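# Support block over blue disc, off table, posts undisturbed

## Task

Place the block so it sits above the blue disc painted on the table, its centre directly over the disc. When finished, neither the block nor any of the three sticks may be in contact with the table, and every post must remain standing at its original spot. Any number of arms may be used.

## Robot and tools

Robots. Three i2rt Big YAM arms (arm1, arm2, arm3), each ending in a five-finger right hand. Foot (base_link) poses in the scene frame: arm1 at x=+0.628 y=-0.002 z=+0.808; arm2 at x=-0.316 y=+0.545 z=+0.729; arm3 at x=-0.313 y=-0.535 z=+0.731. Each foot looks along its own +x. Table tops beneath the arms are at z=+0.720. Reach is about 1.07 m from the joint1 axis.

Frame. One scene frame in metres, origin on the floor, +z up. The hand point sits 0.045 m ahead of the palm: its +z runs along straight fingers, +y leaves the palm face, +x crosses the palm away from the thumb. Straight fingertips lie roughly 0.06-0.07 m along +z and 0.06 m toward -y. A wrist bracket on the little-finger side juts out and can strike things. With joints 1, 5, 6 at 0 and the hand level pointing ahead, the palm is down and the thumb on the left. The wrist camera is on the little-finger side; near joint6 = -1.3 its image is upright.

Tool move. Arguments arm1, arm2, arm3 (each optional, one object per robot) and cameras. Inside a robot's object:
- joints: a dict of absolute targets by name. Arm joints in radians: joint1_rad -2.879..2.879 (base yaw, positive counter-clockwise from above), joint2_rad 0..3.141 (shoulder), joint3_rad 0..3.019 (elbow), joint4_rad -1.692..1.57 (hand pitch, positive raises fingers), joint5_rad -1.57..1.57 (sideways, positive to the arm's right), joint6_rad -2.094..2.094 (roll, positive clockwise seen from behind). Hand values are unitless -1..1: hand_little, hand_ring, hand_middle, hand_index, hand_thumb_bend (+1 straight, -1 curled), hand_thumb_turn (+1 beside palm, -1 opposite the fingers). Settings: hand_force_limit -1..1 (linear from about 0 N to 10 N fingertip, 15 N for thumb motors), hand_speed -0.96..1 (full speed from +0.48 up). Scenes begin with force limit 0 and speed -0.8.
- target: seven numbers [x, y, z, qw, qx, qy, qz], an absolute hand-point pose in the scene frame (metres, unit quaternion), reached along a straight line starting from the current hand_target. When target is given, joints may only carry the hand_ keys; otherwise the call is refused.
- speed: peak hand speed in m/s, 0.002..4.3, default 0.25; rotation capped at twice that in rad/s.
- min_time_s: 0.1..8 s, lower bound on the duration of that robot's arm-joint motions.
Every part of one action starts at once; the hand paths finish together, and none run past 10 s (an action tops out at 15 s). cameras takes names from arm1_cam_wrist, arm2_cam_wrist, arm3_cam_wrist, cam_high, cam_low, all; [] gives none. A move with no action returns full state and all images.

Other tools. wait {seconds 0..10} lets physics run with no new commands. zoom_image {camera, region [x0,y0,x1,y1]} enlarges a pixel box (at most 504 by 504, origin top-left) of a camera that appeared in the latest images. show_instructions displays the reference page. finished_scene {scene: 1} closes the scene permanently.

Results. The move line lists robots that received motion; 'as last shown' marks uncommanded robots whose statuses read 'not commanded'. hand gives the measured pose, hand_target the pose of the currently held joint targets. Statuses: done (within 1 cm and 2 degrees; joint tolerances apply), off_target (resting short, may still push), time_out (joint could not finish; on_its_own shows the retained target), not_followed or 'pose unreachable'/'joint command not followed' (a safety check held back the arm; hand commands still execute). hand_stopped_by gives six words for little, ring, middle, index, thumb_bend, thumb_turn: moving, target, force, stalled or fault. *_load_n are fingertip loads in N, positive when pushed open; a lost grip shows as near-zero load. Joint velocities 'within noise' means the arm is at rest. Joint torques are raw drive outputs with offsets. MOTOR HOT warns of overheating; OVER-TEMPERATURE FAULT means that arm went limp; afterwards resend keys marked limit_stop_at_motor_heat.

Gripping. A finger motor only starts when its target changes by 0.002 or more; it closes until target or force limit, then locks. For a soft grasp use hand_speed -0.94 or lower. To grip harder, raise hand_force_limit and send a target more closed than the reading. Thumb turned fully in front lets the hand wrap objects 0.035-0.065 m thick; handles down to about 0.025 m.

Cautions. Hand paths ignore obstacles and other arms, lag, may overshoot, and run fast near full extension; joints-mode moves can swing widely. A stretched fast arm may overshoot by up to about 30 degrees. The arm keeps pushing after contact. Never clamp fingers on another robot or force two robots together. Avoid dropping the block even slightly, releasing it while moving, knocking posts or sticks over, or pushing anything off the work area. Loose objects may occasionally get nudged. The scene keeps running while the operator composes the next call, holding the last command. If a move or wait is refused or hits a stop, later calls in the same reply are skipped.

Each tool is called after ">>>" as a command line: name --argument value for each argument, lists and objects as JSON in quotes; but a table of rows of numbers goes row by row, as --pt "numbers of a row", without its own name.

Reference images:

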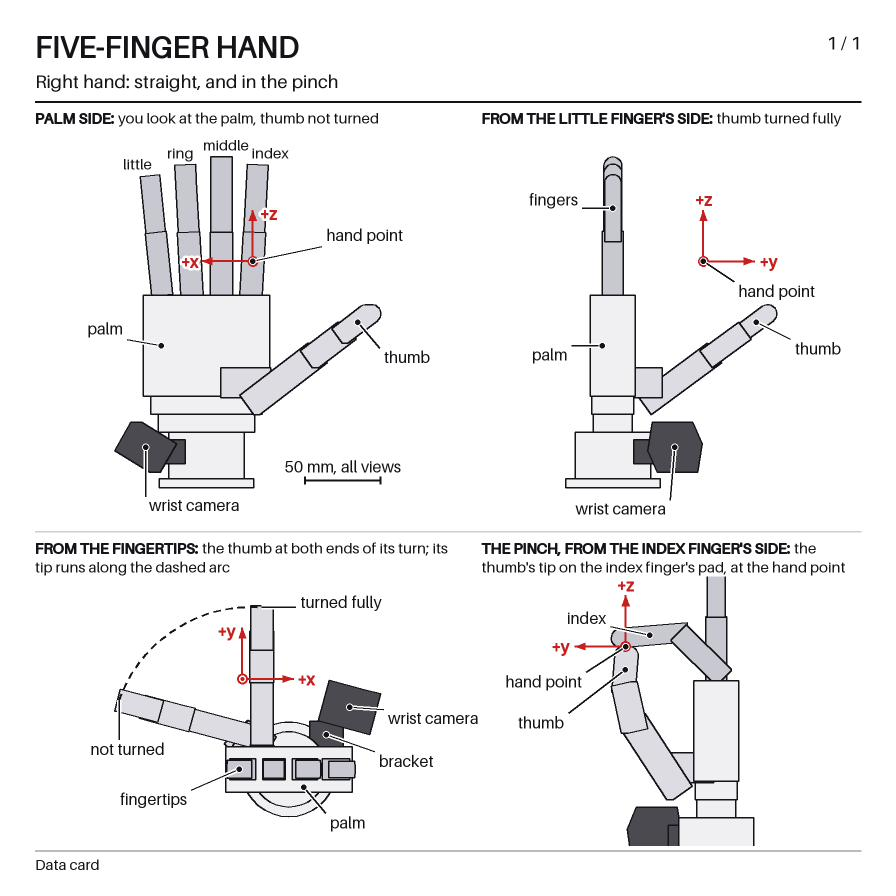

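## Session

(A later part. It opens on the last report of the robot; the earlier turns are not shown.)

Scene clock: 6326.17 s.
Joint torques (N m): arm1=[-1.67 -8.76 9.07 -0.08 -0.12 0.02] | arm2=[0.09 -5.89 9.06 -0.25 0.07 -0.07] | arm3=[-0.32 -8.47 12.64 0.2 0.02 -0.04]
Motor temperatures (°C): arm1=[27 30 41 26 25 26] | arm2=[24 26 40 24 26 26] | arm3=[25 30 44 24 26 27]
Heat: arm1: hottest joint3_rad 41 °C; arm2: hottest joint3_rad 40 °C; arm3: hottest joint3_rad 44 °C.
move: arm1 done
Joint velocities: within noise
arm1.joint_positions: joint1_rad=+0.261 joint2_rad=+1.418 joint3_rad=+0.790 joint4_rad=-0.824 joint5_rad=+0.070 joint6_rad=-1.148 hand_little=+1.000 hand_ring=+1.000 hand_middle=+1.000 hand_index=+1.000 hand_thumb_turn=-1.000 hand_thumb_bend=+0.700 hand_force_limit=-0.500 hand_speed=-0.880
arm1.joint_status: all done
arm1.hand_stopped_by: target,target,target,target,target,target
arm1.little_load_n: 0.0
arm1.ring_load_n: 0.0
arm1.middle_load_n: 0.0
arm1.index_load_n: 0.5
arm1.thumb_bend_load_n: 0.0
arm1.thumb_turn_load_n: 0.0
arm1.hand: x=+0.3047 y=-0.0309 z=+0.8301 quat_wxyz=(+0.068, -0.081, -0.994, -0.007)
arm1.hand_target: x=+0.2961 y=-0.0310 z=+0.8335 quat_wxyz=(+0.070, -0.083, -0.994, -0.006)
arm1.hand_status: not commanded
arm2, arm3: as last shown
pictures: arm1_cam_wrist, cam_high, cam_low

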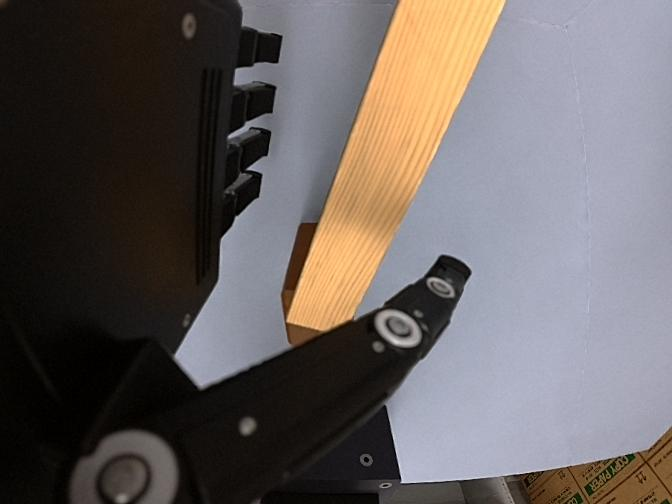

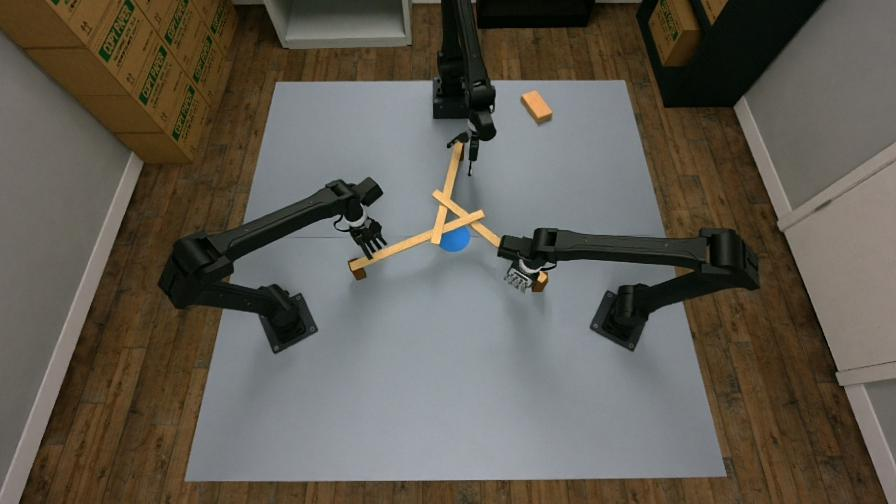

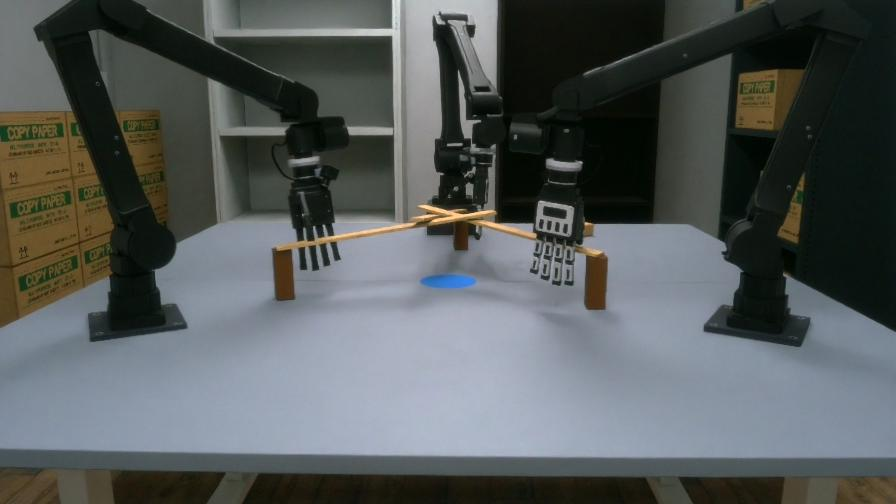

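>>> move --arm3 '{"joints": {"hand_speed": -0.9, "hand_thumb_bend": 0.3}}' --cameras '["arm3_cam_wrist"]'

>>> move --arm3 '{"joints": {"hand_speed": -0.85, "hand_thumb_bend": 0.75}}' --cameras '["cam_low", "cam_high", "arm3_cam_wrist"]'

Scene clock: 6336.97 s.
Joint torques (N m): arm1=[-1.55 -8.41 8.85 0.13 -0.13 -0.02] | arm2=[0.26 -6.07 8.98 -0.18 0.06 -0.07] | arm3=[-0.03 -7.88 12.56 0.12 0.03 -0.07]
Motor temperatures (°C): arm1=[27 30 41 26 25 26] | arm2=[24 26 40 24 26 26] | arm3=[25 30 44 24 26 27]
Heat: arm1: hottest joint3_rad 41 °C; arm2: hottest joint3_rad 40 °C; arm3: hottest joint3_rad 44 °C.
move: arm3 done
Joint velocities: within noise
arm1, arm2: as last shown
arm1.index_load_n: 0.0
arm3.joint_positions: joint1_rad=+0.283 joint2_rad=+1.275 joint3_rad=+0.900 joint4_rad=-1.103 joint5_rad=+0.042 joint6_rad=-1.251 hand_little=+1.000 hand_ring=+1.000 hand_middle=+1.000 hand_index=+1.000 hand_thumb_turn=-1.000 hand_thumb_bend=+0.300 hand_force_limit=-0.500 hand_speed=-0.900
arm3.joint_status: all done
arm3.hand_stopped_by: target,target,target,target,target,target
arm3.little_load_n: 0.0
arm3.ring_load_n: 0.0
arm3.middle_load_n: 0.0
arm3.index_load_n: 0.0
arm3.thumb_bend_load_n: 0.0
arm3.thumb_turn_load_n: 0.0
arm3.hand: x=-0.1776 y=-0.2525 z=+0.8365 quat_wxyz=(-0.021, +0.881, +0.471, +0.049)
arm3.hand_target: x=-0.1722 y=-0.2377 z=+0.8500 quat_wxyz=(-0.031, +0.880, +0.471, +0.058)
arm3.hand_status: not commanded

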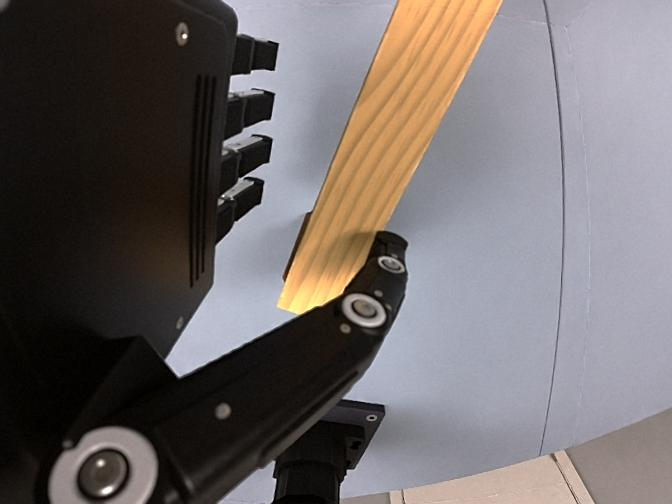

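Scene clock: 6339.53 s.
Joint torques (N m): arm1=[-2.08 -8.23 8.79 0.05 -0.11 0] | arm2=[0.38 -5.95 8.96 -0.24 0.05 -0.07] | arm3=[-0.38 -8.53 12.53 0.2 0.02 -0.07]
Motor temperatures (°C): arm1=[27 30 41 26 25 26] | arm2=[24 26 40 24 26 26] | arm3=[25 30 44 24 26 27]
Heat: arm1: hottest joint3_rad 41 °C; arm2: hottest joint3_rad 40 °C; arm3: hottest joint3_rad 44 °C.
move: arm3 done
Joint velocities: within noise
arm1, arm2: as last shown
arm2.thumb_bend_load_n: 0.5
arm2.thumb_turn_load_n: 0.5
arm3.joint_positions: joint1_rad=+0.283 joint2_rad=+1.275 joint3_rad=+0.900 joint4_rad=-1.103 joint5_rad=+0.042 joint6_rad=-1.251 hand_little=+1.000 hand_ring=+1.000 hand_middle=+1.000 hand_index=+1.000 hand_thumb_turn=-1.000 hand_thumb_bend=+0.750 hand_force_limit=-0.500 hand_speed=-0.850
arm3.joint_status: all done
arm3.hand_stopped_by: target,target,target,target,target,target
arm3.little_load_n: 0.0
arm3.ring_load_n: 0.0
arm3.middle_load_n: 0.0
arm3.index_load_n: 0.0
arm3.thumb_bend_load_n: 0.0
arm3.thumb_turn_load_n: 0.0
arm3.hand: x=-0.1776 y=-0.2525 z=+0.8365 quat_wxyz=(-0.021, +0.881, +0.471, +0.049)
arm3.hand_target: x=-0.1722 y=-0.2377 z=+0.8500 quat_wxyz=(-0.031, +0.880, +0.471, +0.058)
arm3.hand_status: not commanded
pictures: arm3_cam_wrist, cam_high, cam_low

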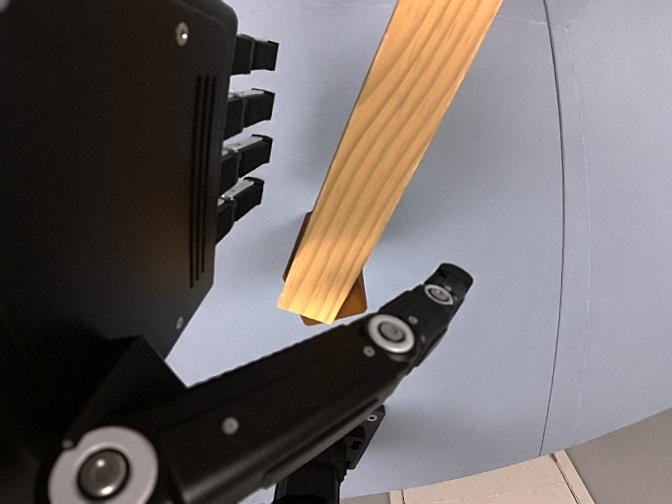

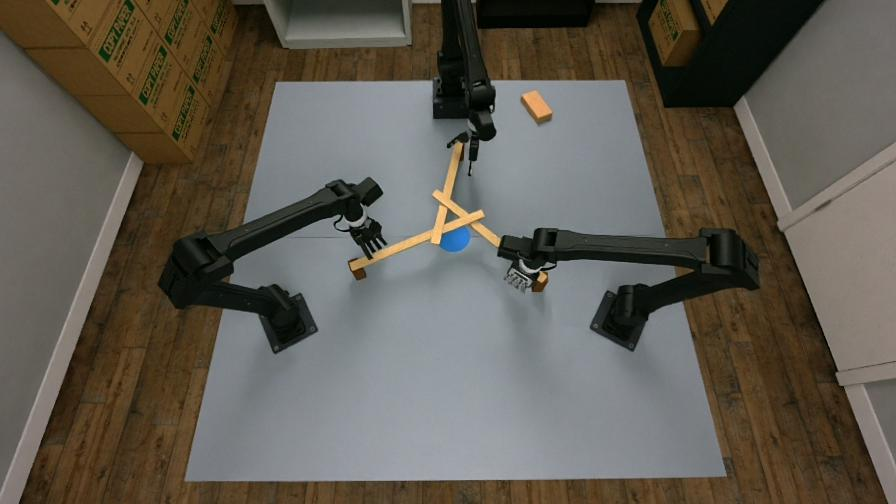

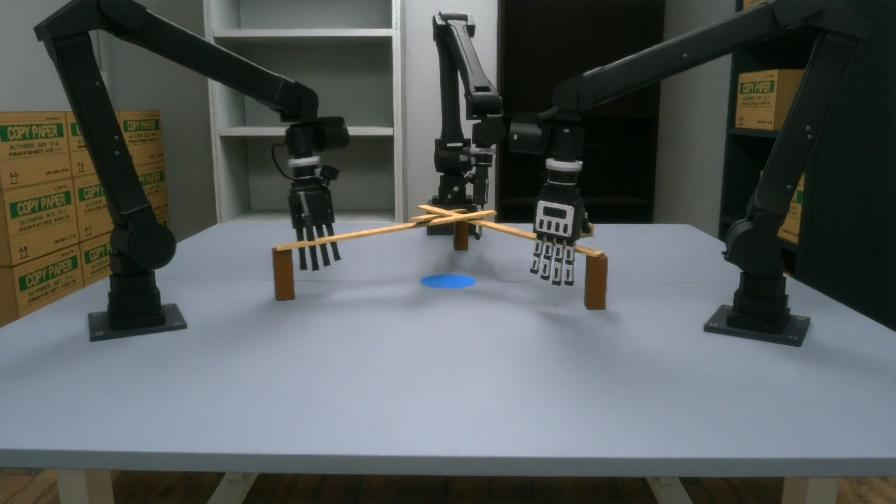

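>>> move --arm2 '{"joints": {"hand_speed": -0.9, "hand_thumb_bend": 0.3}}' --cameras '["arm2_cam_wrist"]'

>>> move --arm2 '{"joints": {"hand_speed": -0.85, "hand_thumb_bend": 0.75}}' --cameras '["cam_low", "cam_high", "arm2_cam_wrist"]'

Scene clock: 6346.13 s.
Joint torques (N m): arm1=[-1.08 -8 8.84 -0.06 -0.11 -0.06] | arm2=[0.09 -5.83 8.91 -0.25 0.08 -0.07] | arm3=[-0.09 -8.18 12.62 0.2 0.02 -0.05]
Motor temperatures (°C): arm1=[27 30 41 26 25 26] | arm2=[24 26 40 24 26 26] | arm3=[25 30 44 24 26 27]
Heat: arm1: hottest joint3_rad 41 °C; arm2: hottest joint3_rad 40 °C; arm3: hottest joint3_rad 44 °C.
move: arm2 done
Joint velocities: within noise
arm1, arm3: as last shown
arm2.joint_positions: joint1_rad=+0.271 joint2_rad=+1.281 joint3_rad=+0.910 joint4_rad=-1.109 joint5_rad=+0.066 joint6_rad=-1.077 hand_little=+1.000 hand_ring=+1.000 hand_middle=+1.000 hand_index=+1.000 hand_thumb_turn=-1.000 hand_thumb_bend=+0.300 hand_force_limit=-0.500 hand_speed=-0.900
arm2.joint_status: all done
arm2.hand_stopped_by: target,target,target,target,target,target
arm2.little_load_n: 0.0
arm2.ring_load_n: 0.0
arm2.middle_load_n: 0.0
arm2.index_load_n: 0.0
arm2.thumb_bend_load_n: 0.0
arm2.thumb_turn_load_n: 0.0
arm2.hand: x=-0.1369 y=+0.2938 z=+0.8313 quat_wxyz=(+0.037, +0.801, -0.596, +0.036)
arm2.hand_target: x=-0.1275 y=+0.2795 z=+0.8460 quat_wxyz=(+0.039, +0.802, -0.594, +0.052)
arm2.hand_status: not commanded
arm3.middle_load_n: -0.5

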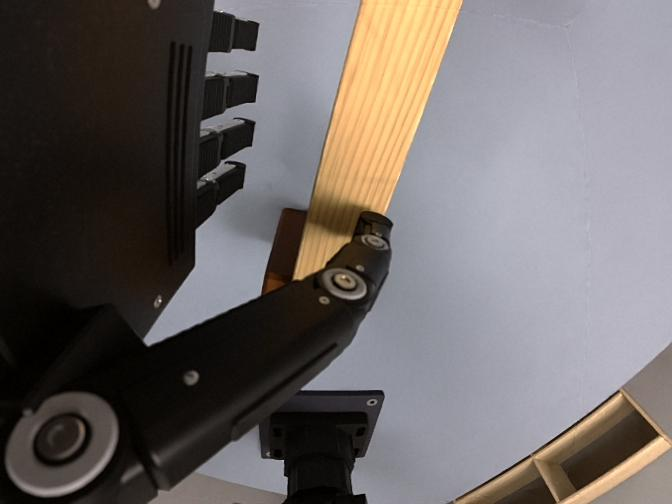

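Scene clock: 6348.70 s.
Joint torques (N m): arm1=[-1.96 -8.7 8.91 -0.06 -0.07 -0.04] | arm2=[-0.26 -5.71 8.98 -0.36 0.09 -0.08] | arm3=[0.09 -8 12.53 0.1 0.01 -0.08]
Motor temperatures (°C): arm1=[27 30 41 26 25 26] | arm2=[24 26 40 24 26 26] | arm3=[25 30 44 24 26 27]
Heat: arm1: hottest joint3_rad 41 °C; arm2: hottest joint3_rad 40 °C; arm3: hottest joint3_rad 44 °C.
move: arm2 done
Joint velocities: within noise
arm1, arm3: as last shown
arm2.joint_positions: joint1_rad=+0.271 joint2_rad=+1.281 joint3_rad=+0.910 joint4_rad=-1.109 joint5_rad=+0.066 joint6_rad=-1.077 hand_little=+1.000 hand_ring=+1.000 hand_middle=+1.000 hand_index=+1.000 hand_thumb_turn=-1.000 hand_thumb_bend=+0.750 hand_force_limit=-0.500 hand_speed=-0.850
arm2.joint_status: all done
arm2.hand_stopped_by: target,target,target,target,target,target
arm2.little_load_n: 0.0
arm2.ring_load_n: 0.0
arm2.middle_load_n: 0.0
arm2.index_load_n: 0.0
arm2.thumb_bend_load_n: 0.0
arm2.thumb_turn_load_n: 0.5
arm2.hand: x=-0.1369 y=+0.2938 z=+0.8313 quat_wxyz=(+0.037, +0.801, -0.596, +0.036)
arm2.hand_target: x=-0.1275 y=+0.2795 z=+0.8460 quat_wxyz=(+0.039, +0.802, -0.594, +0.052)
arm2.hand_status: not commanded
arm3.middle_load_n: 0.0
arm3.thumb_turn_load_n: 0.5
pictures: arm2_cam_wrist, cam_high, cam_low

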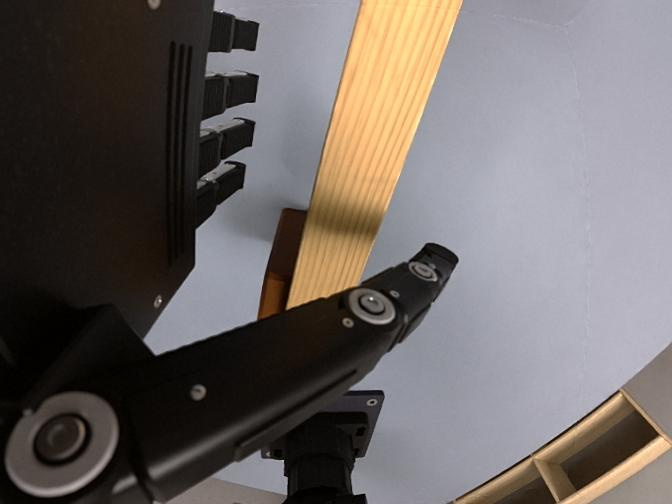

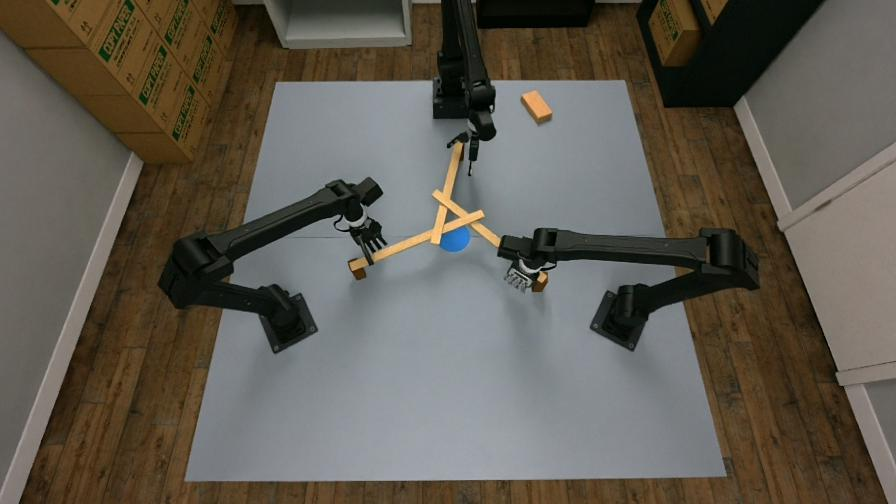

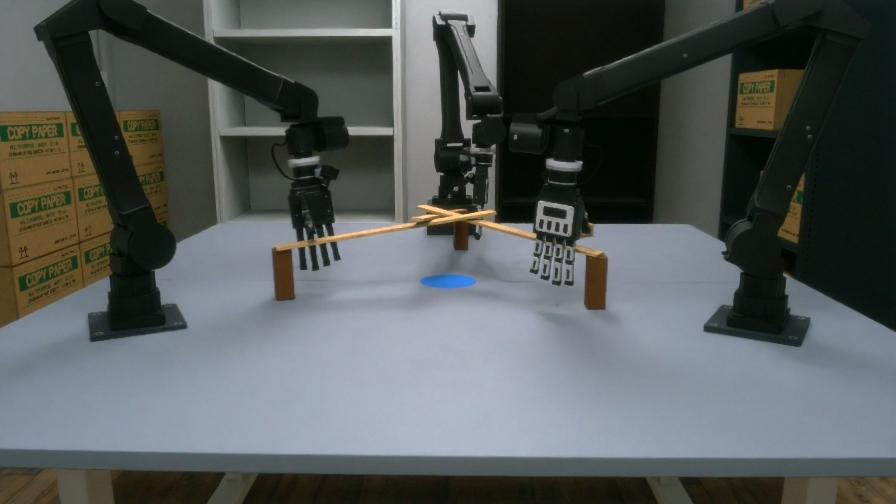

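>>> zoom_image --camera "cam_high" --region '[400, 180, 510, 260]'

>>> zoom_image --camera "cam_low" --region '[260, 190, 440, 310]'

>>> zoom_image --camera "cam_low" --region '[440, 190, 620, 320]'

Scaled by 4.582.

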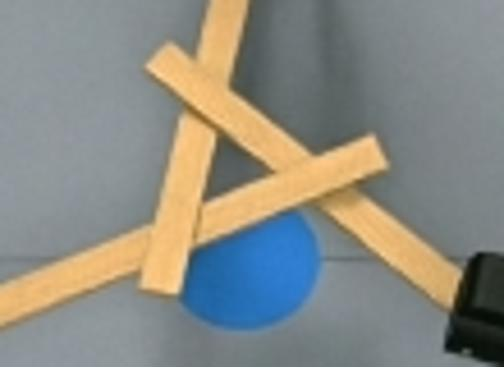

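Scaled by 2.800.

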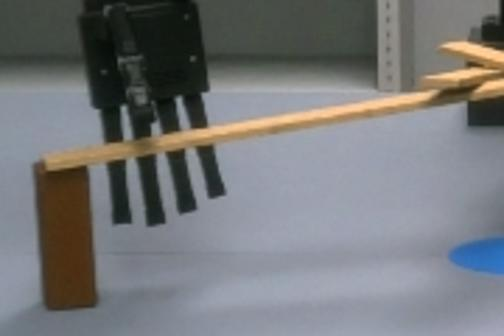

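Scaled by 2.800.

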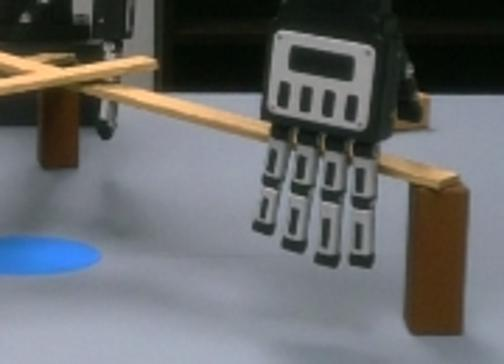

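>>> move --arm2 '{"target": [-0.1369, 0.2938, 0.945, 0.037, 0.801, -0.596, 0.036], "speed": 0.06}' --cameras '["cam_low", "cam_high", "arm2_cam_wrist"]'

Scene clock: 6402.87 s.
Joint torques (N m): arm1=[-1.85 -8.35 8.73 0.06 -0.13 -0.06] | arm2=[1.26 -6.36 9.59 -0.31 0.16 0.07] | arm3=[0.26 -7.71 12.59 0.02 0.02 -0.06]
Motor temperatures (°C): arm1=[27 30 41 26 25 26] | arm2=[24 26 41 24 26 26] | arm3=[25 30 44 24 26 27]
Heat: arm1: hottest joint3_rad 41 °C; arm2: hottest joint3_rad 41 °C; arm3: hottest joint3_rad 44 °C.
move: arm2 off_target
Joint velocities: within noise
arm1, arm3: as last shown
arm2.joint_positions: joint1_rad=+0.271 joint2_rad=+1.219 joint3_rad=+1.103 joint4_rad=-1.414 joint5_rad=+0.066 joint6_rad=-1.077 hand_little=+1.000 hand_ring=+1.000 hand_middle=+1.000 hand_index=+1.000 hand_thumb_turn=-1.000 hand_thumb_bend=+0.750 hand_force_limit=-0.500 hand_speed=-0.850
arm2.joint_status: not commanded
arm2.hand_stopped_by: target,target,target,target,target,target
arm2.little_load_n: 0.0
arm2.ring_load_n: 0.0
arm2.middle_load_n: 0.0
arm2.index_load_n: 0.0
arm2.thumb_bend_load_n: -0.5
arm2.thumb_turn_load_n: 0.0
arm2.hand: x=-0.1462 y=+0.3026 z=+0.9241 quat_wxyz=(+0.033, +0.802, -0.596, +0.011)
arm2.hand_target: x=-0.1376 y=+0.2944 z=+0.9447 quat_wxyz=(+0.037, +0.801, -0.596, +0.036)
arm2.hand_status: off_target (0.024 m and 2.9 deg from the pose sent, 0.114 m and 0.1 deg at the start)
arm3.thumb_turn_load_n: 0.0
pictures: arm2_cam_wrist, cam_high, cam_low

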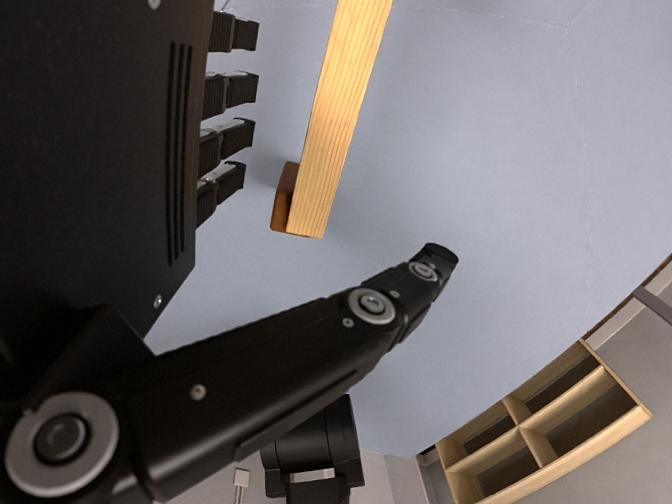

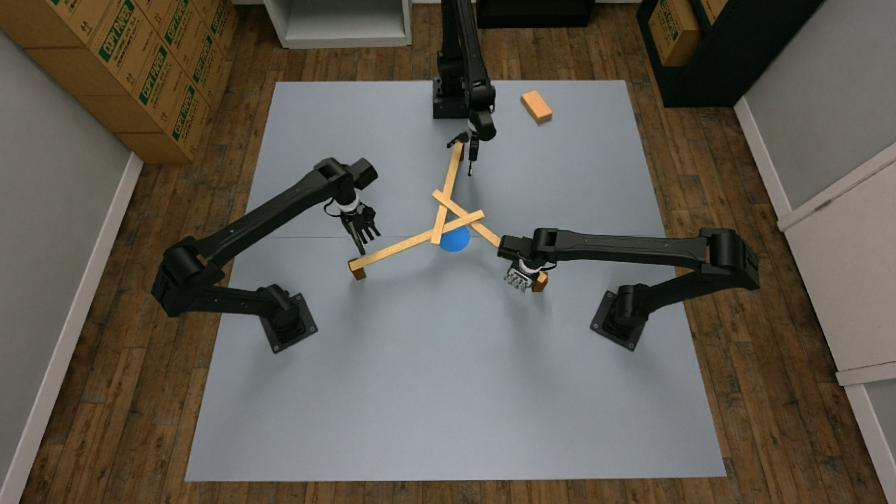

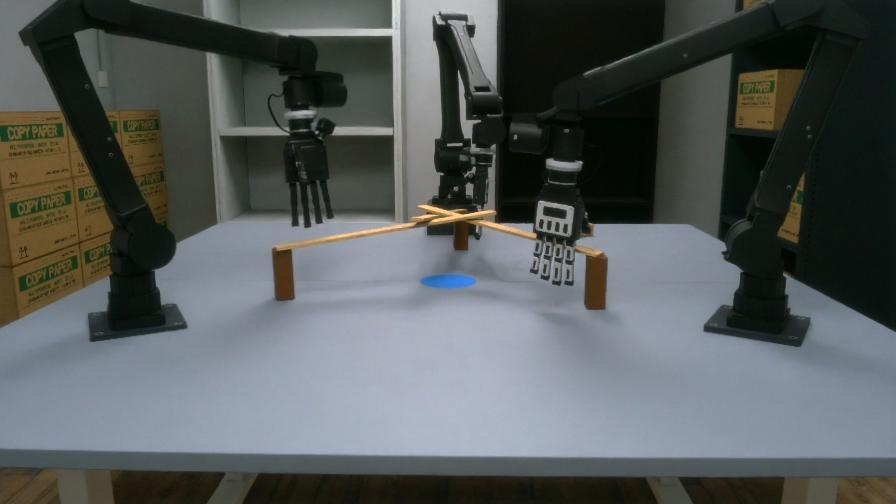

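>>> move --arm3 '{"target": [-0.1776, -0.2525, 0.95, -0.021, 0.881, 0.471, 0.049], "speed": 0.06}' --arm2 '{"target": [-0.15, 0.32, 1.05, 0.037, 0.801, -0.596, 0.036], "speed": 0.1}' --cameras '["cam_low", "cam_high", "arm3_cam_wrist"]'

Scene clock: 6410.33 s.
Joint torques (N m): arm1=[-1.9 -8.82 8.91 0.05 -0.09 -0.01] | arm2=[1.67 -5.89 9.65 -0.27 0.28 0.19] | arm3=[0.38 -9 13.18 0.16 0.03 0]
Motor temperatures (°C): arm1=[27 30 41 26 25 26] | arm2=[24 26 40 24 26 26] | arm3=[25 30 44 24 26 27]
Heat: arm1: hottest joint3_rad 41 °C; arm2: hottest joint3_rad 40 °C; arm3: hottest joint3_rad 44 °C.
move: arm2 off_target; arm3 off_target
Joint velocities: within noise
arm1: as last shown
arm2.joint_positions: joint1_rad=+0.295 joint2_rad=+1.148 joint3_rad=+1.327 joint4_rad=-1.681 joint5_rad=+0.069 joint6_rad=-1.059 hand_little=+1.000 hand_ring=+1.000 hand_middle=+1.000 hand_index=+1.000 hand_thumb_turn=-1.000 hand_thumb_bend=+0.750 hand_force_limit=-0.500 hand_speed=-0.850
arm2.joint_status: not commanded
arm2.hand_stopped_by: target,target,target,target,target,target
arm2.little_load_n: 0.0
arm2.ring_load_n: 0.0
arm2.middle_load_n: 0.0
arm2.index_load_n: 0.0
arm2.thumb_bend_load_n: 0.0
arm2.thumb_turn_load_n: 0.0
arm2.hand: x=-0.1568 y=+0.3221 z=+1.0297 quat_wxyz=(+0.036, +0.804, -0.594, +0.025)
arm2.hand_target: x=-0.1506 y=+0.3202 z=+1.0489 quat_wxyz=(+0.040, +0.801, -0.596, +0.049)
arm2.hand_status: off_target (0.021 m and 1.3 deg from the pose sent, 0.127 m and 2.9 deg at the start; a joint's target at an end of its range on 20 of 68 steps)
arm3.joint_positions: joint1_rad=+0.283 joint2_rad=+1.215 joint3_rad=+1.100 joint4_rad=-1.409 joint5_rad=+0.042 joint6_rad=-1.251 hand_little=+1.000 hand_ring=+1.000 hand_middle=+1.000 hand_index=+1.000 hand_thumb_turn=-1.000 hand_thumb_bend=+0.750 hand_force_limit=-0.500 hand_speed=-0.850
arm3.joint_status: not commanded
arm3.hand_stopped_by: target,target,target,target,target,target
arm3.little_load_n: 0.0
arm3.ring_load_n: 0.0
arm3.middle_load_n: 0.0
arm3.index_load_n: 0.0
arm3.thumb_bend_load_n: 0.0
arm3.thumb_turn_load_n: 0.0
arm3.hand: x=-0.1807 y=-0.2636 z=+0.9305 quat_wxyz=(-0.005, +0.881, +0.472, +0.033)
arm3.hand_target: x=-0.1778 y=-0.2532 z=+0.9498 quat_wxyz=(-0.021, +0.881, +0.471, +0.049)
arm3.hand_status: off_target (0.023 m and 2.6 deg from the pose sent, 0.113 m and 0.0 deg at the start)
pictures: arm3_cam_wrist, cam_high, cam_low

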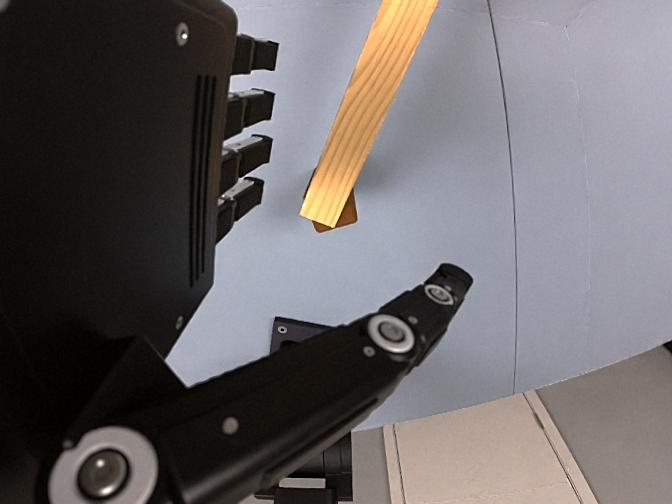

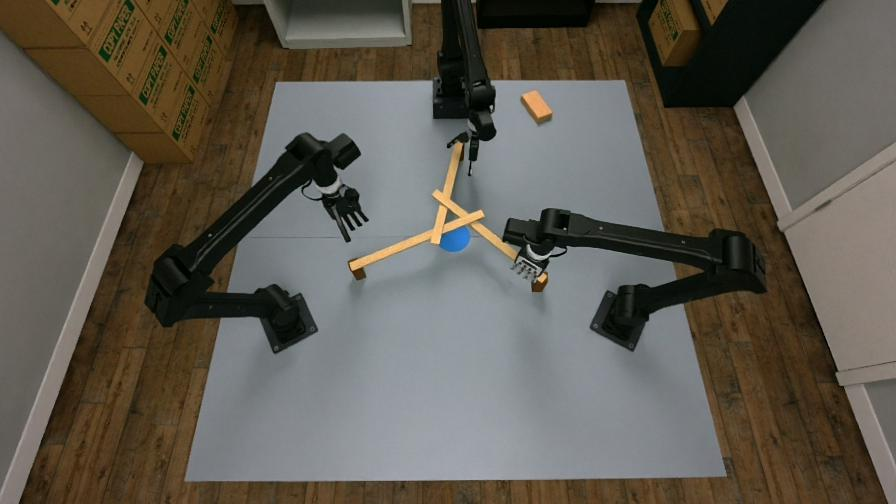

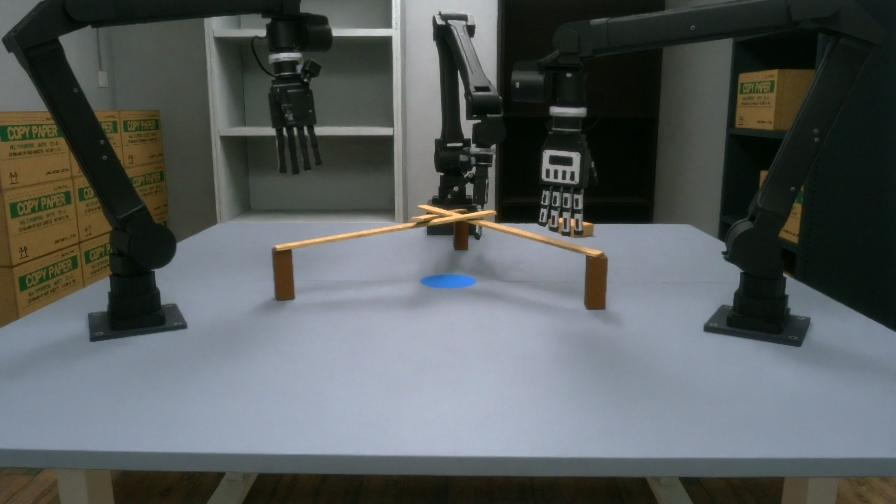

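>>> move --arm1 '{"target": [0.3047, -0.0309, 0.95, 0.068, -0.081, -0.994, -0.007], "speed": 0.06}' --arm3 '{"target": [-0.19, -0.30, 1.05, -0.021, 0.881, 0.471, 0.049], "speed": 0.1}' --cameras '["cam_low", "cam_high", "arm1_cam_wrist"]'

Scene clock: 6418.47 s.
Joint torques (N m): arm1=[-0.26 -10.05 11.3 -0.03 -0.01 0.1] | arm2=[1.67 -5.42 9.63 -0.2 0.25 0.23] | arm3=[0.15 -6.71 12.93 0.03 0.1 0.01]
Motor temperatures (°C): arm1=[27 30 41 26 25 26] | arm2=[24 26 41 24 26 26] | arm3=[25 30 44 24 26 27]
Heat: arm1: hottest joint3_rad 41 °C; arm2: hottest joint3_rad 41 °C; arm3: hottest joint3_rad 44 °C.
move: arm1 off_target; arm3 off_target
Joint velocities: within noise
arm1.joint_positions: joint1_rad=+0.261 joint2_rad=+1.274 joint3_rad=+0.952 joint4_rad=-1.176 joint5_rad=+0.070 joint6_rad=-1.148 hand_little=+1.000 hand_ring=+1.000 hand_middle=+1.000 hand_index=+1.000 hand_thumb_turn=-1.000 hand_thumb_bend=+0.700 hand_force_limit=-0.500 hand_speed=-0.880
arm1.joint_status: not commanded
arm1.hand_stopped_by: target,target,target,target,target,target
arm1.little_load_n: 0.0
arm1.ring_load_n: 0.0
arm1.middle_load_n: 0.0
arm1.index_load_n: 0.0
arm1.thumb_bend_load_n: -0.5
arm1.thumb_turn_load_n: 0.0
arm1.hand: x=+0.3189 y=-0.0259 z=+0.9322 quat_wxyz=(+0.046, -0.080, -0.996, -0.015)
arm1.hand_target: x=+0.3053 y=-0.0307 z=+0.9500 quat_wxyz=(+0.068, -0.081, -0.994, -0.007)
arm1.hand_status: off_target (0.023 m and 2.7 deg from the pose sent, 0.120 m and 0.0 deg at the start)
arm2: as last shown
arm2.hand: x=-0.1568 y=+0.3222 z=+1.0297 quat_wxyz=(+0.036, +0.803, -0.594, +0.025)
arm2.hand_target: x=-0.1506 y=+0.3203 z=+1.0489 quat_wxyz=(+0.040, +0.801, -0.596, +0.049)
arm3.joint_positions: joint1_rad=+0.283 joint2_rad=+1.087 joint3_rad=+1.271 joint4_rad=-1.675 joint5_rad=+0.045 joint6_rad=-1.251 hand_little=+1.000 hand_ring=+1.000 hand_middle=+1.000 hand_index=+1.000 hand_thumb_turn=-1.000 hand_thumb_bend=+0.750 hand_force_limit=-0.500 hand_speed=-0.850
arm3.joint_status: not commanded
arm3.hand_stopped_by: target,target,target,target,target,target
arm3.little_load_n: 0.0
arm3.ring_load_n: 0.0
arm3.middle_load_n: 0.0
arm3.index_load_n: 0.0
arm3.thumb_bend_load_n: 0.0
arm3.thumb_turn_load_n: 0.0
arm3.hand: x=-0.1915 y=-0.3057 z=+1.0313 quat_wxyz=(-0.016, +0.881, +0.471, +0.046)
arm3.hand_target: x=-0.1900 y=-0.3004 z=+1.0490 quat_wxyz=(-0.030, +0.880, +0.470, +0.061)
arm3.hand_status: off_target (0.020 m and 0.7 deg from the pose sent, 0.125 m and 2.6 deg at the start; a joint's target at an end of its range on 21 of 76 steps)
pictures: arm1_cam_wrist, cam_high, cam_low

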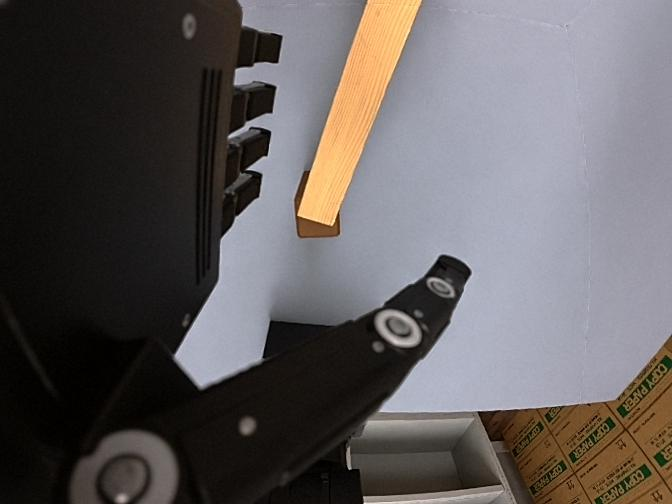

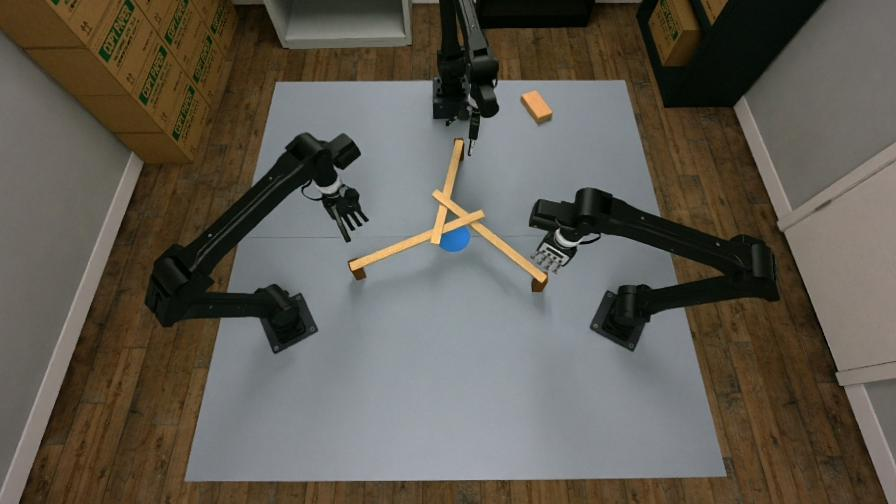

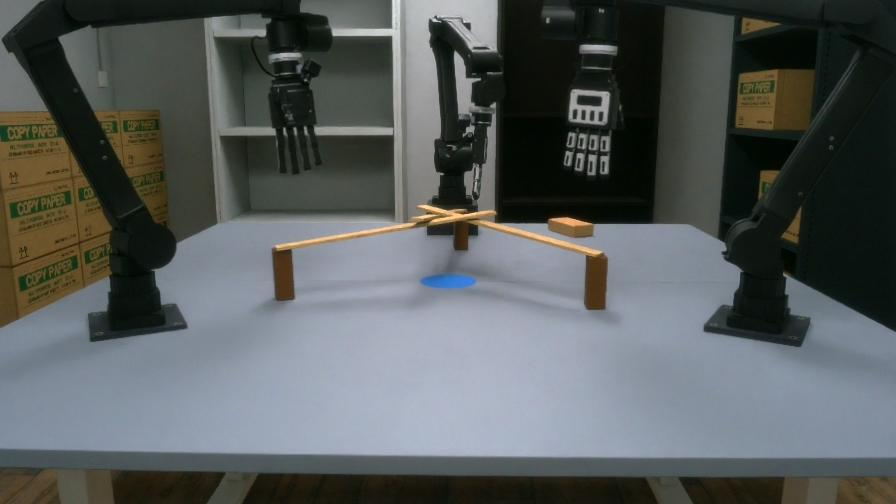

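>>> zoom_image --camera "cam_high" --region '[505, 75, 575, 135]'

>>> zoom_image --camera "cam_high" --region '[330, 120, 570, 310]'

Scaled by 7.200.

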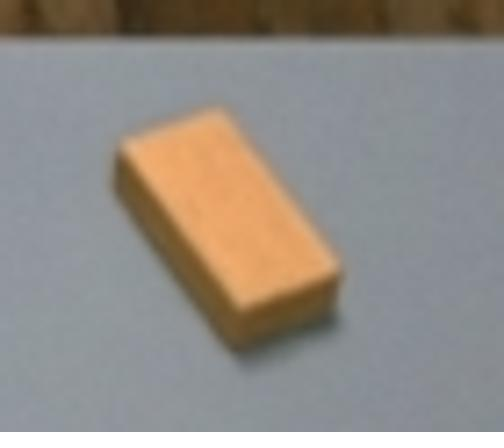

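Scaled by 2.100.

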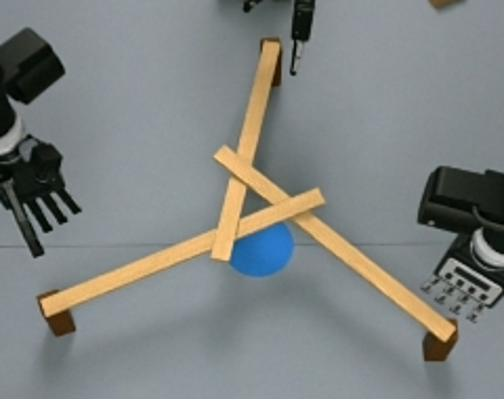

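>>> move --arm1 '{"target": [0.34, -0.03, 1.07, 0.068, -0.081, -0.994, -0.007], "speed": 0.25}'

>>> move --arm1 '{"joints": {"joint1_rad": 1.45, "joint6_rad": -0.4, "hand_speed": 0, "hand_thumb_bend": 1.0}, "min_time_s": 3}' --cameras '["cam_high", "cam_low", "arm1_cam_wrist"]'

Scene clock: 6566.27 s.
Joint torques (N m): arm1=[-0.97 -6.42 11.52 -0.08 0.07 0.11] | arm2=[1.9 -5.01 9.73 -0.23 0.3 0.19] | arm3=[0.09 -6.65 13.23 0.25 0.11 -0.02]
Motor temperatures (°C): arm1=[27 30 48 26 25 26] | arm2=[24 26 43 24 26 26] | arm3=[25 30 43 24 27 27]
Heat: arm1: hottest joint3_rad 48 °C; arm2: hottest joint3_rad 43 °C; arm3: hottest joint3_rad 43 °C.
move: arm1 off_target
Joint velocities: within noise
arm1.joint_positions: joint1_rad=+0.288 joint2_rad=+1.137 joint3_rad=+1.175 joint4_rad=-1.519 joint5_rad=+0.071 joint6_rad=-1.124 hand_little=+1.000 hand_ring=+1.000 hand_middle=+1.000 hand_index=+1.000 hand_thumb_turn=-1.000 hand_thumb_bend=+0.700 hand_force_limit=-0.500 hand_speed=-0.880
arm1.joint_status: not commanded
arm1.hand_stopped_by: target,target,target,target,target,target
arm1.little_load_n: 0.0
arm1.ring_load_n: 0.0
arm1.middle_load_n: 0.0
arm1.index_load_n: 0.0
arm1.thumb_bend_load_n: 0.0
arm1.thumb_turn_load_n: 0.0
arm1.hand: x=+0.3477 y=-0.0255 z=+1.0573 quat_wxyz=(+0.056, -0.079, -0.995, -0.011)
arm1.hand_target: x=+0.3403 y=-0.0299 z=+1.0697 quat_wxyz=(+0.068, -0.081, -0.994, -0.007)
arm1.hand_status: off_target (0.016 m and 1.5 deg from the pose sent, 0.139 m and 2.7 deg at the start)
arm2, arm3: as last shown
pictures: none

Scene clock: 6569.87 s.
Joint torques (N m): arm1=[-1.08 -6.07 11.37 -0.13 0.03 0.11] | arm2=[1.73 -5.42 9.5 -0.23 0.28 0.17] | arm3=[0.26 -6.59 13.19 0.09 0.1 -0.01]
Motor temperatures (°C): arm1=[27 30 48 26 25 26] | arm2=[24 26 43 24 26 26] | arm3=[25 30 43 24 27 27]
Heat: arm1: hottest joint3_rad 48 °C; arm2: hottest joint3_rad 43 °C; arm3: hottest joint3_rad 43 °C.
move: arm1 done
Joint velocities: within noise
arm1.joint_positions: joint1_rad=+1.447 joint2_rad=+1.137 joint3_rad=+1.175 joint4_rad=-1.519 joint5_rad=+0.073 joint6_rad=-0.411 hand_little=+1.000 hand_ring=+1.000 hand_middle=+1.000 hand_index=+1.000 hand_thumb_turn=-1.000 hand_thumb_bend=+1.000 hand_force_limit=-0.500 hand_speed=+0.000
arm1.joint_status: all done
arm1.hand_stopped_by: target,target,target,target,target,target
arm1.little_load_n: 0.0
arm1.ring_load_n: 0.0
arm1.middle_load_n: 0.0
arm1.index_load_n: 0.0
arm1.thumb_bend_load_n: 0.0
arm1.thumb_turn_load_n: 0.0
arm1.hand: x=+0.5866 y=-0.2586 z=+1.0552 quat_wxyz=(+0.049, +0.143, -0.988, +0.040)
arm1.hand_target: x=+0.5867 y=-0.2672 z=+1.0672 quat_wxyz=(+0.052, +0.139, -0.988, +0.052)
arm1.hand_status: not commanded
arm2, arm3: as last shown
arm2.ring_load_n: -0.5
pictures: arm1_cam_wrist, cam_high, cam_low

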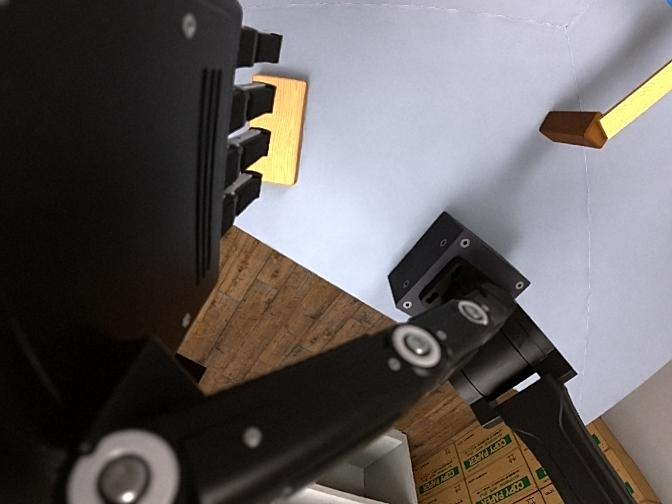

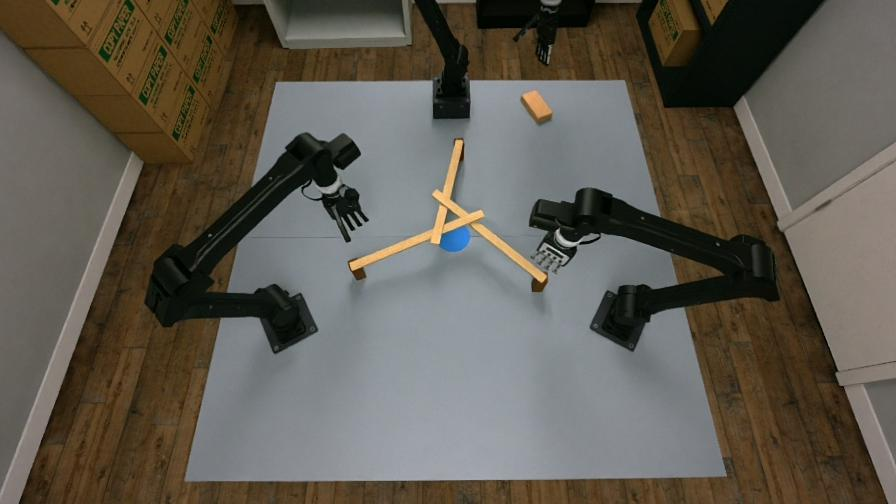

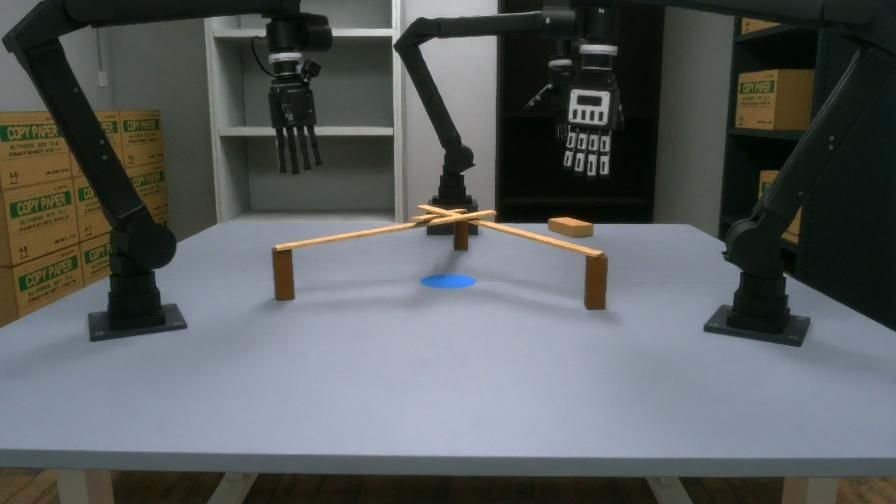

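>>> move --arm1 '{"target": [0.5993, -0.3548, 0.90, 0.0944, -0.1948, 0.8786, -0.4257], "speed": 0.2, "joints": {"hand_index": 0.6, "hand_middle": 0.6}}' --cameras '["cam_high", "cam_low", "arm1_cam_wrist"]'

Scene clock: 6579.10 s.
Joint torques (N m): arm1=[-1.55 -5.25 8.65 1.73 -0.58 -0.05] | arm2=[1.79 -5.25 9.51 -0.29 0.29 0.21] | arm3=[0.5 -6.59 13.03 0.1 0.09 -0.01]
Motor temperatures (°C): arm1=[27 30 48 26 25 26] | arm2=[24 26 43 24 26 26] | arm3=[25 30 43 24 27 27]
Heat: arm1: hottest joint3_rad 48 °C; arm2: hottest joint3_rad 43 °C; arm3: hottest joint3_rad 43 °C.
move: arm1 done
Joint velocities: within noise
arm1.joint_positions: joint1_rad=+1.195 joint2_rad=+1.069 joint3_rad=+0.574 joint4_rad=-0.382 joint5_rad=-0.603 joint6_rad=-0.577 hand_little=+1.000 hand_ring=+1.000 hand_middle=+0.600 hand_index=+0.600 hand_thumb_turn=-1.000 hand_thumb_bend=+1.000 hand_force_limit=-0.500 hand_speed=+0.000
arm1.joint_status: all done
arm1.hand_stopped_by: target,target,target,target,target,target
arm1.little_load_n: 0.0
arm1.ring_load_n: 0.0
arm1.middle_load_n: 0.0
arm1.index_load_n: 0.0
arm1.thumb_bend_load_n: 0.0
arm1.thumb_turn_load_n: 0.0
arm1.hand: x=+0.6027 y=-0.3513 z=+0.8996 quat_wxyz=(-0.098, +0.194, -0.881, +0.421)
arm1.hand_target: x=+0.5993 y=-0.3547 z=+0.9001 quat_wxyz=(-0.094, +0.195, -0.879, +0.426)
arm1.hand_status: done (0.005 m and 0.7 deg from the pose sent, 0.183 m and 49.5 deg at the start)
arm2, arm3: as last shown
arm2.ring_load_n: 0.0
pictures: arm1_cam_wrist, cam_high, cam_low

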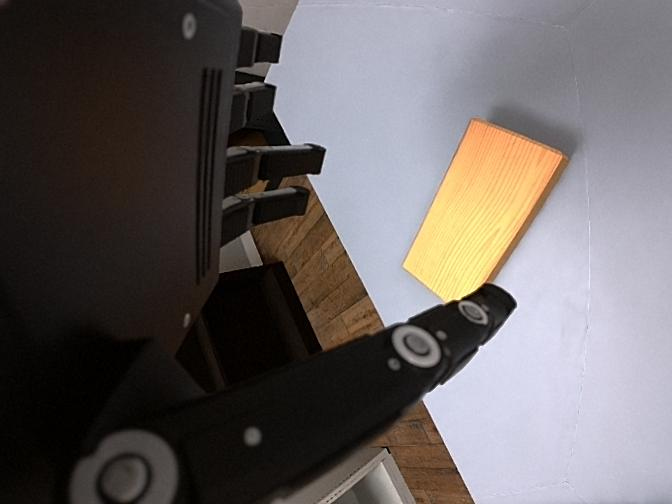

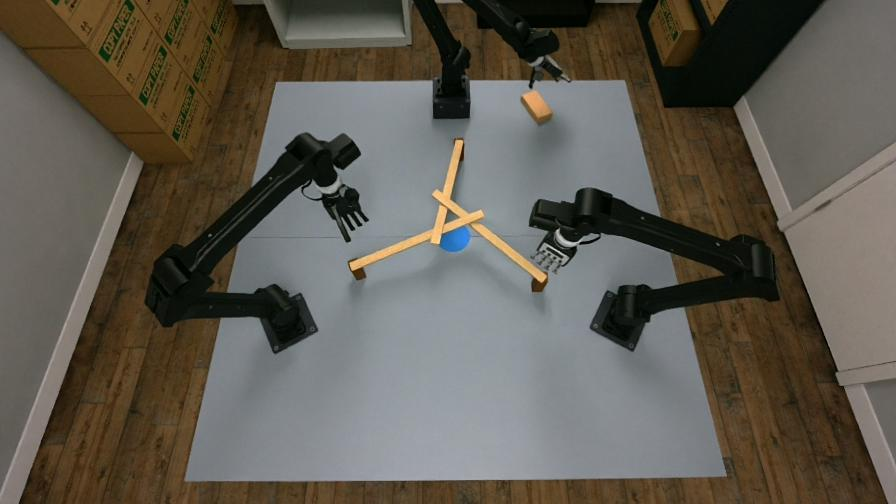

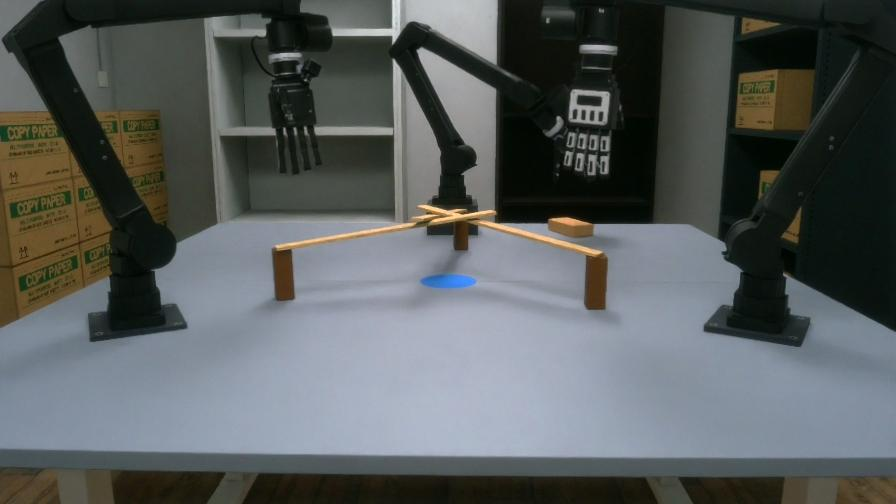

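>>> zoom_image --camera "arm1_cam_wrist" --region '[380, 90, 600, 320]'

Scaled by 2.191 from the camera's image (finer frame: 960x720).

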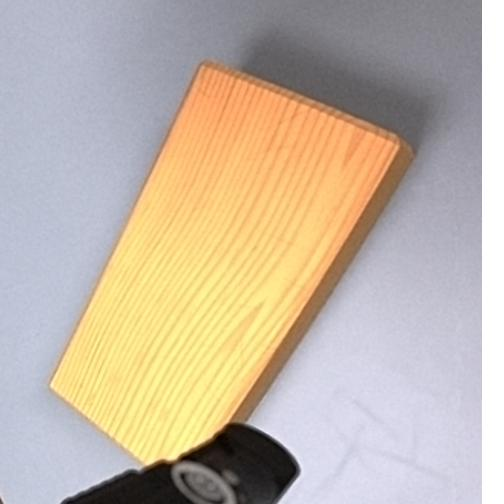

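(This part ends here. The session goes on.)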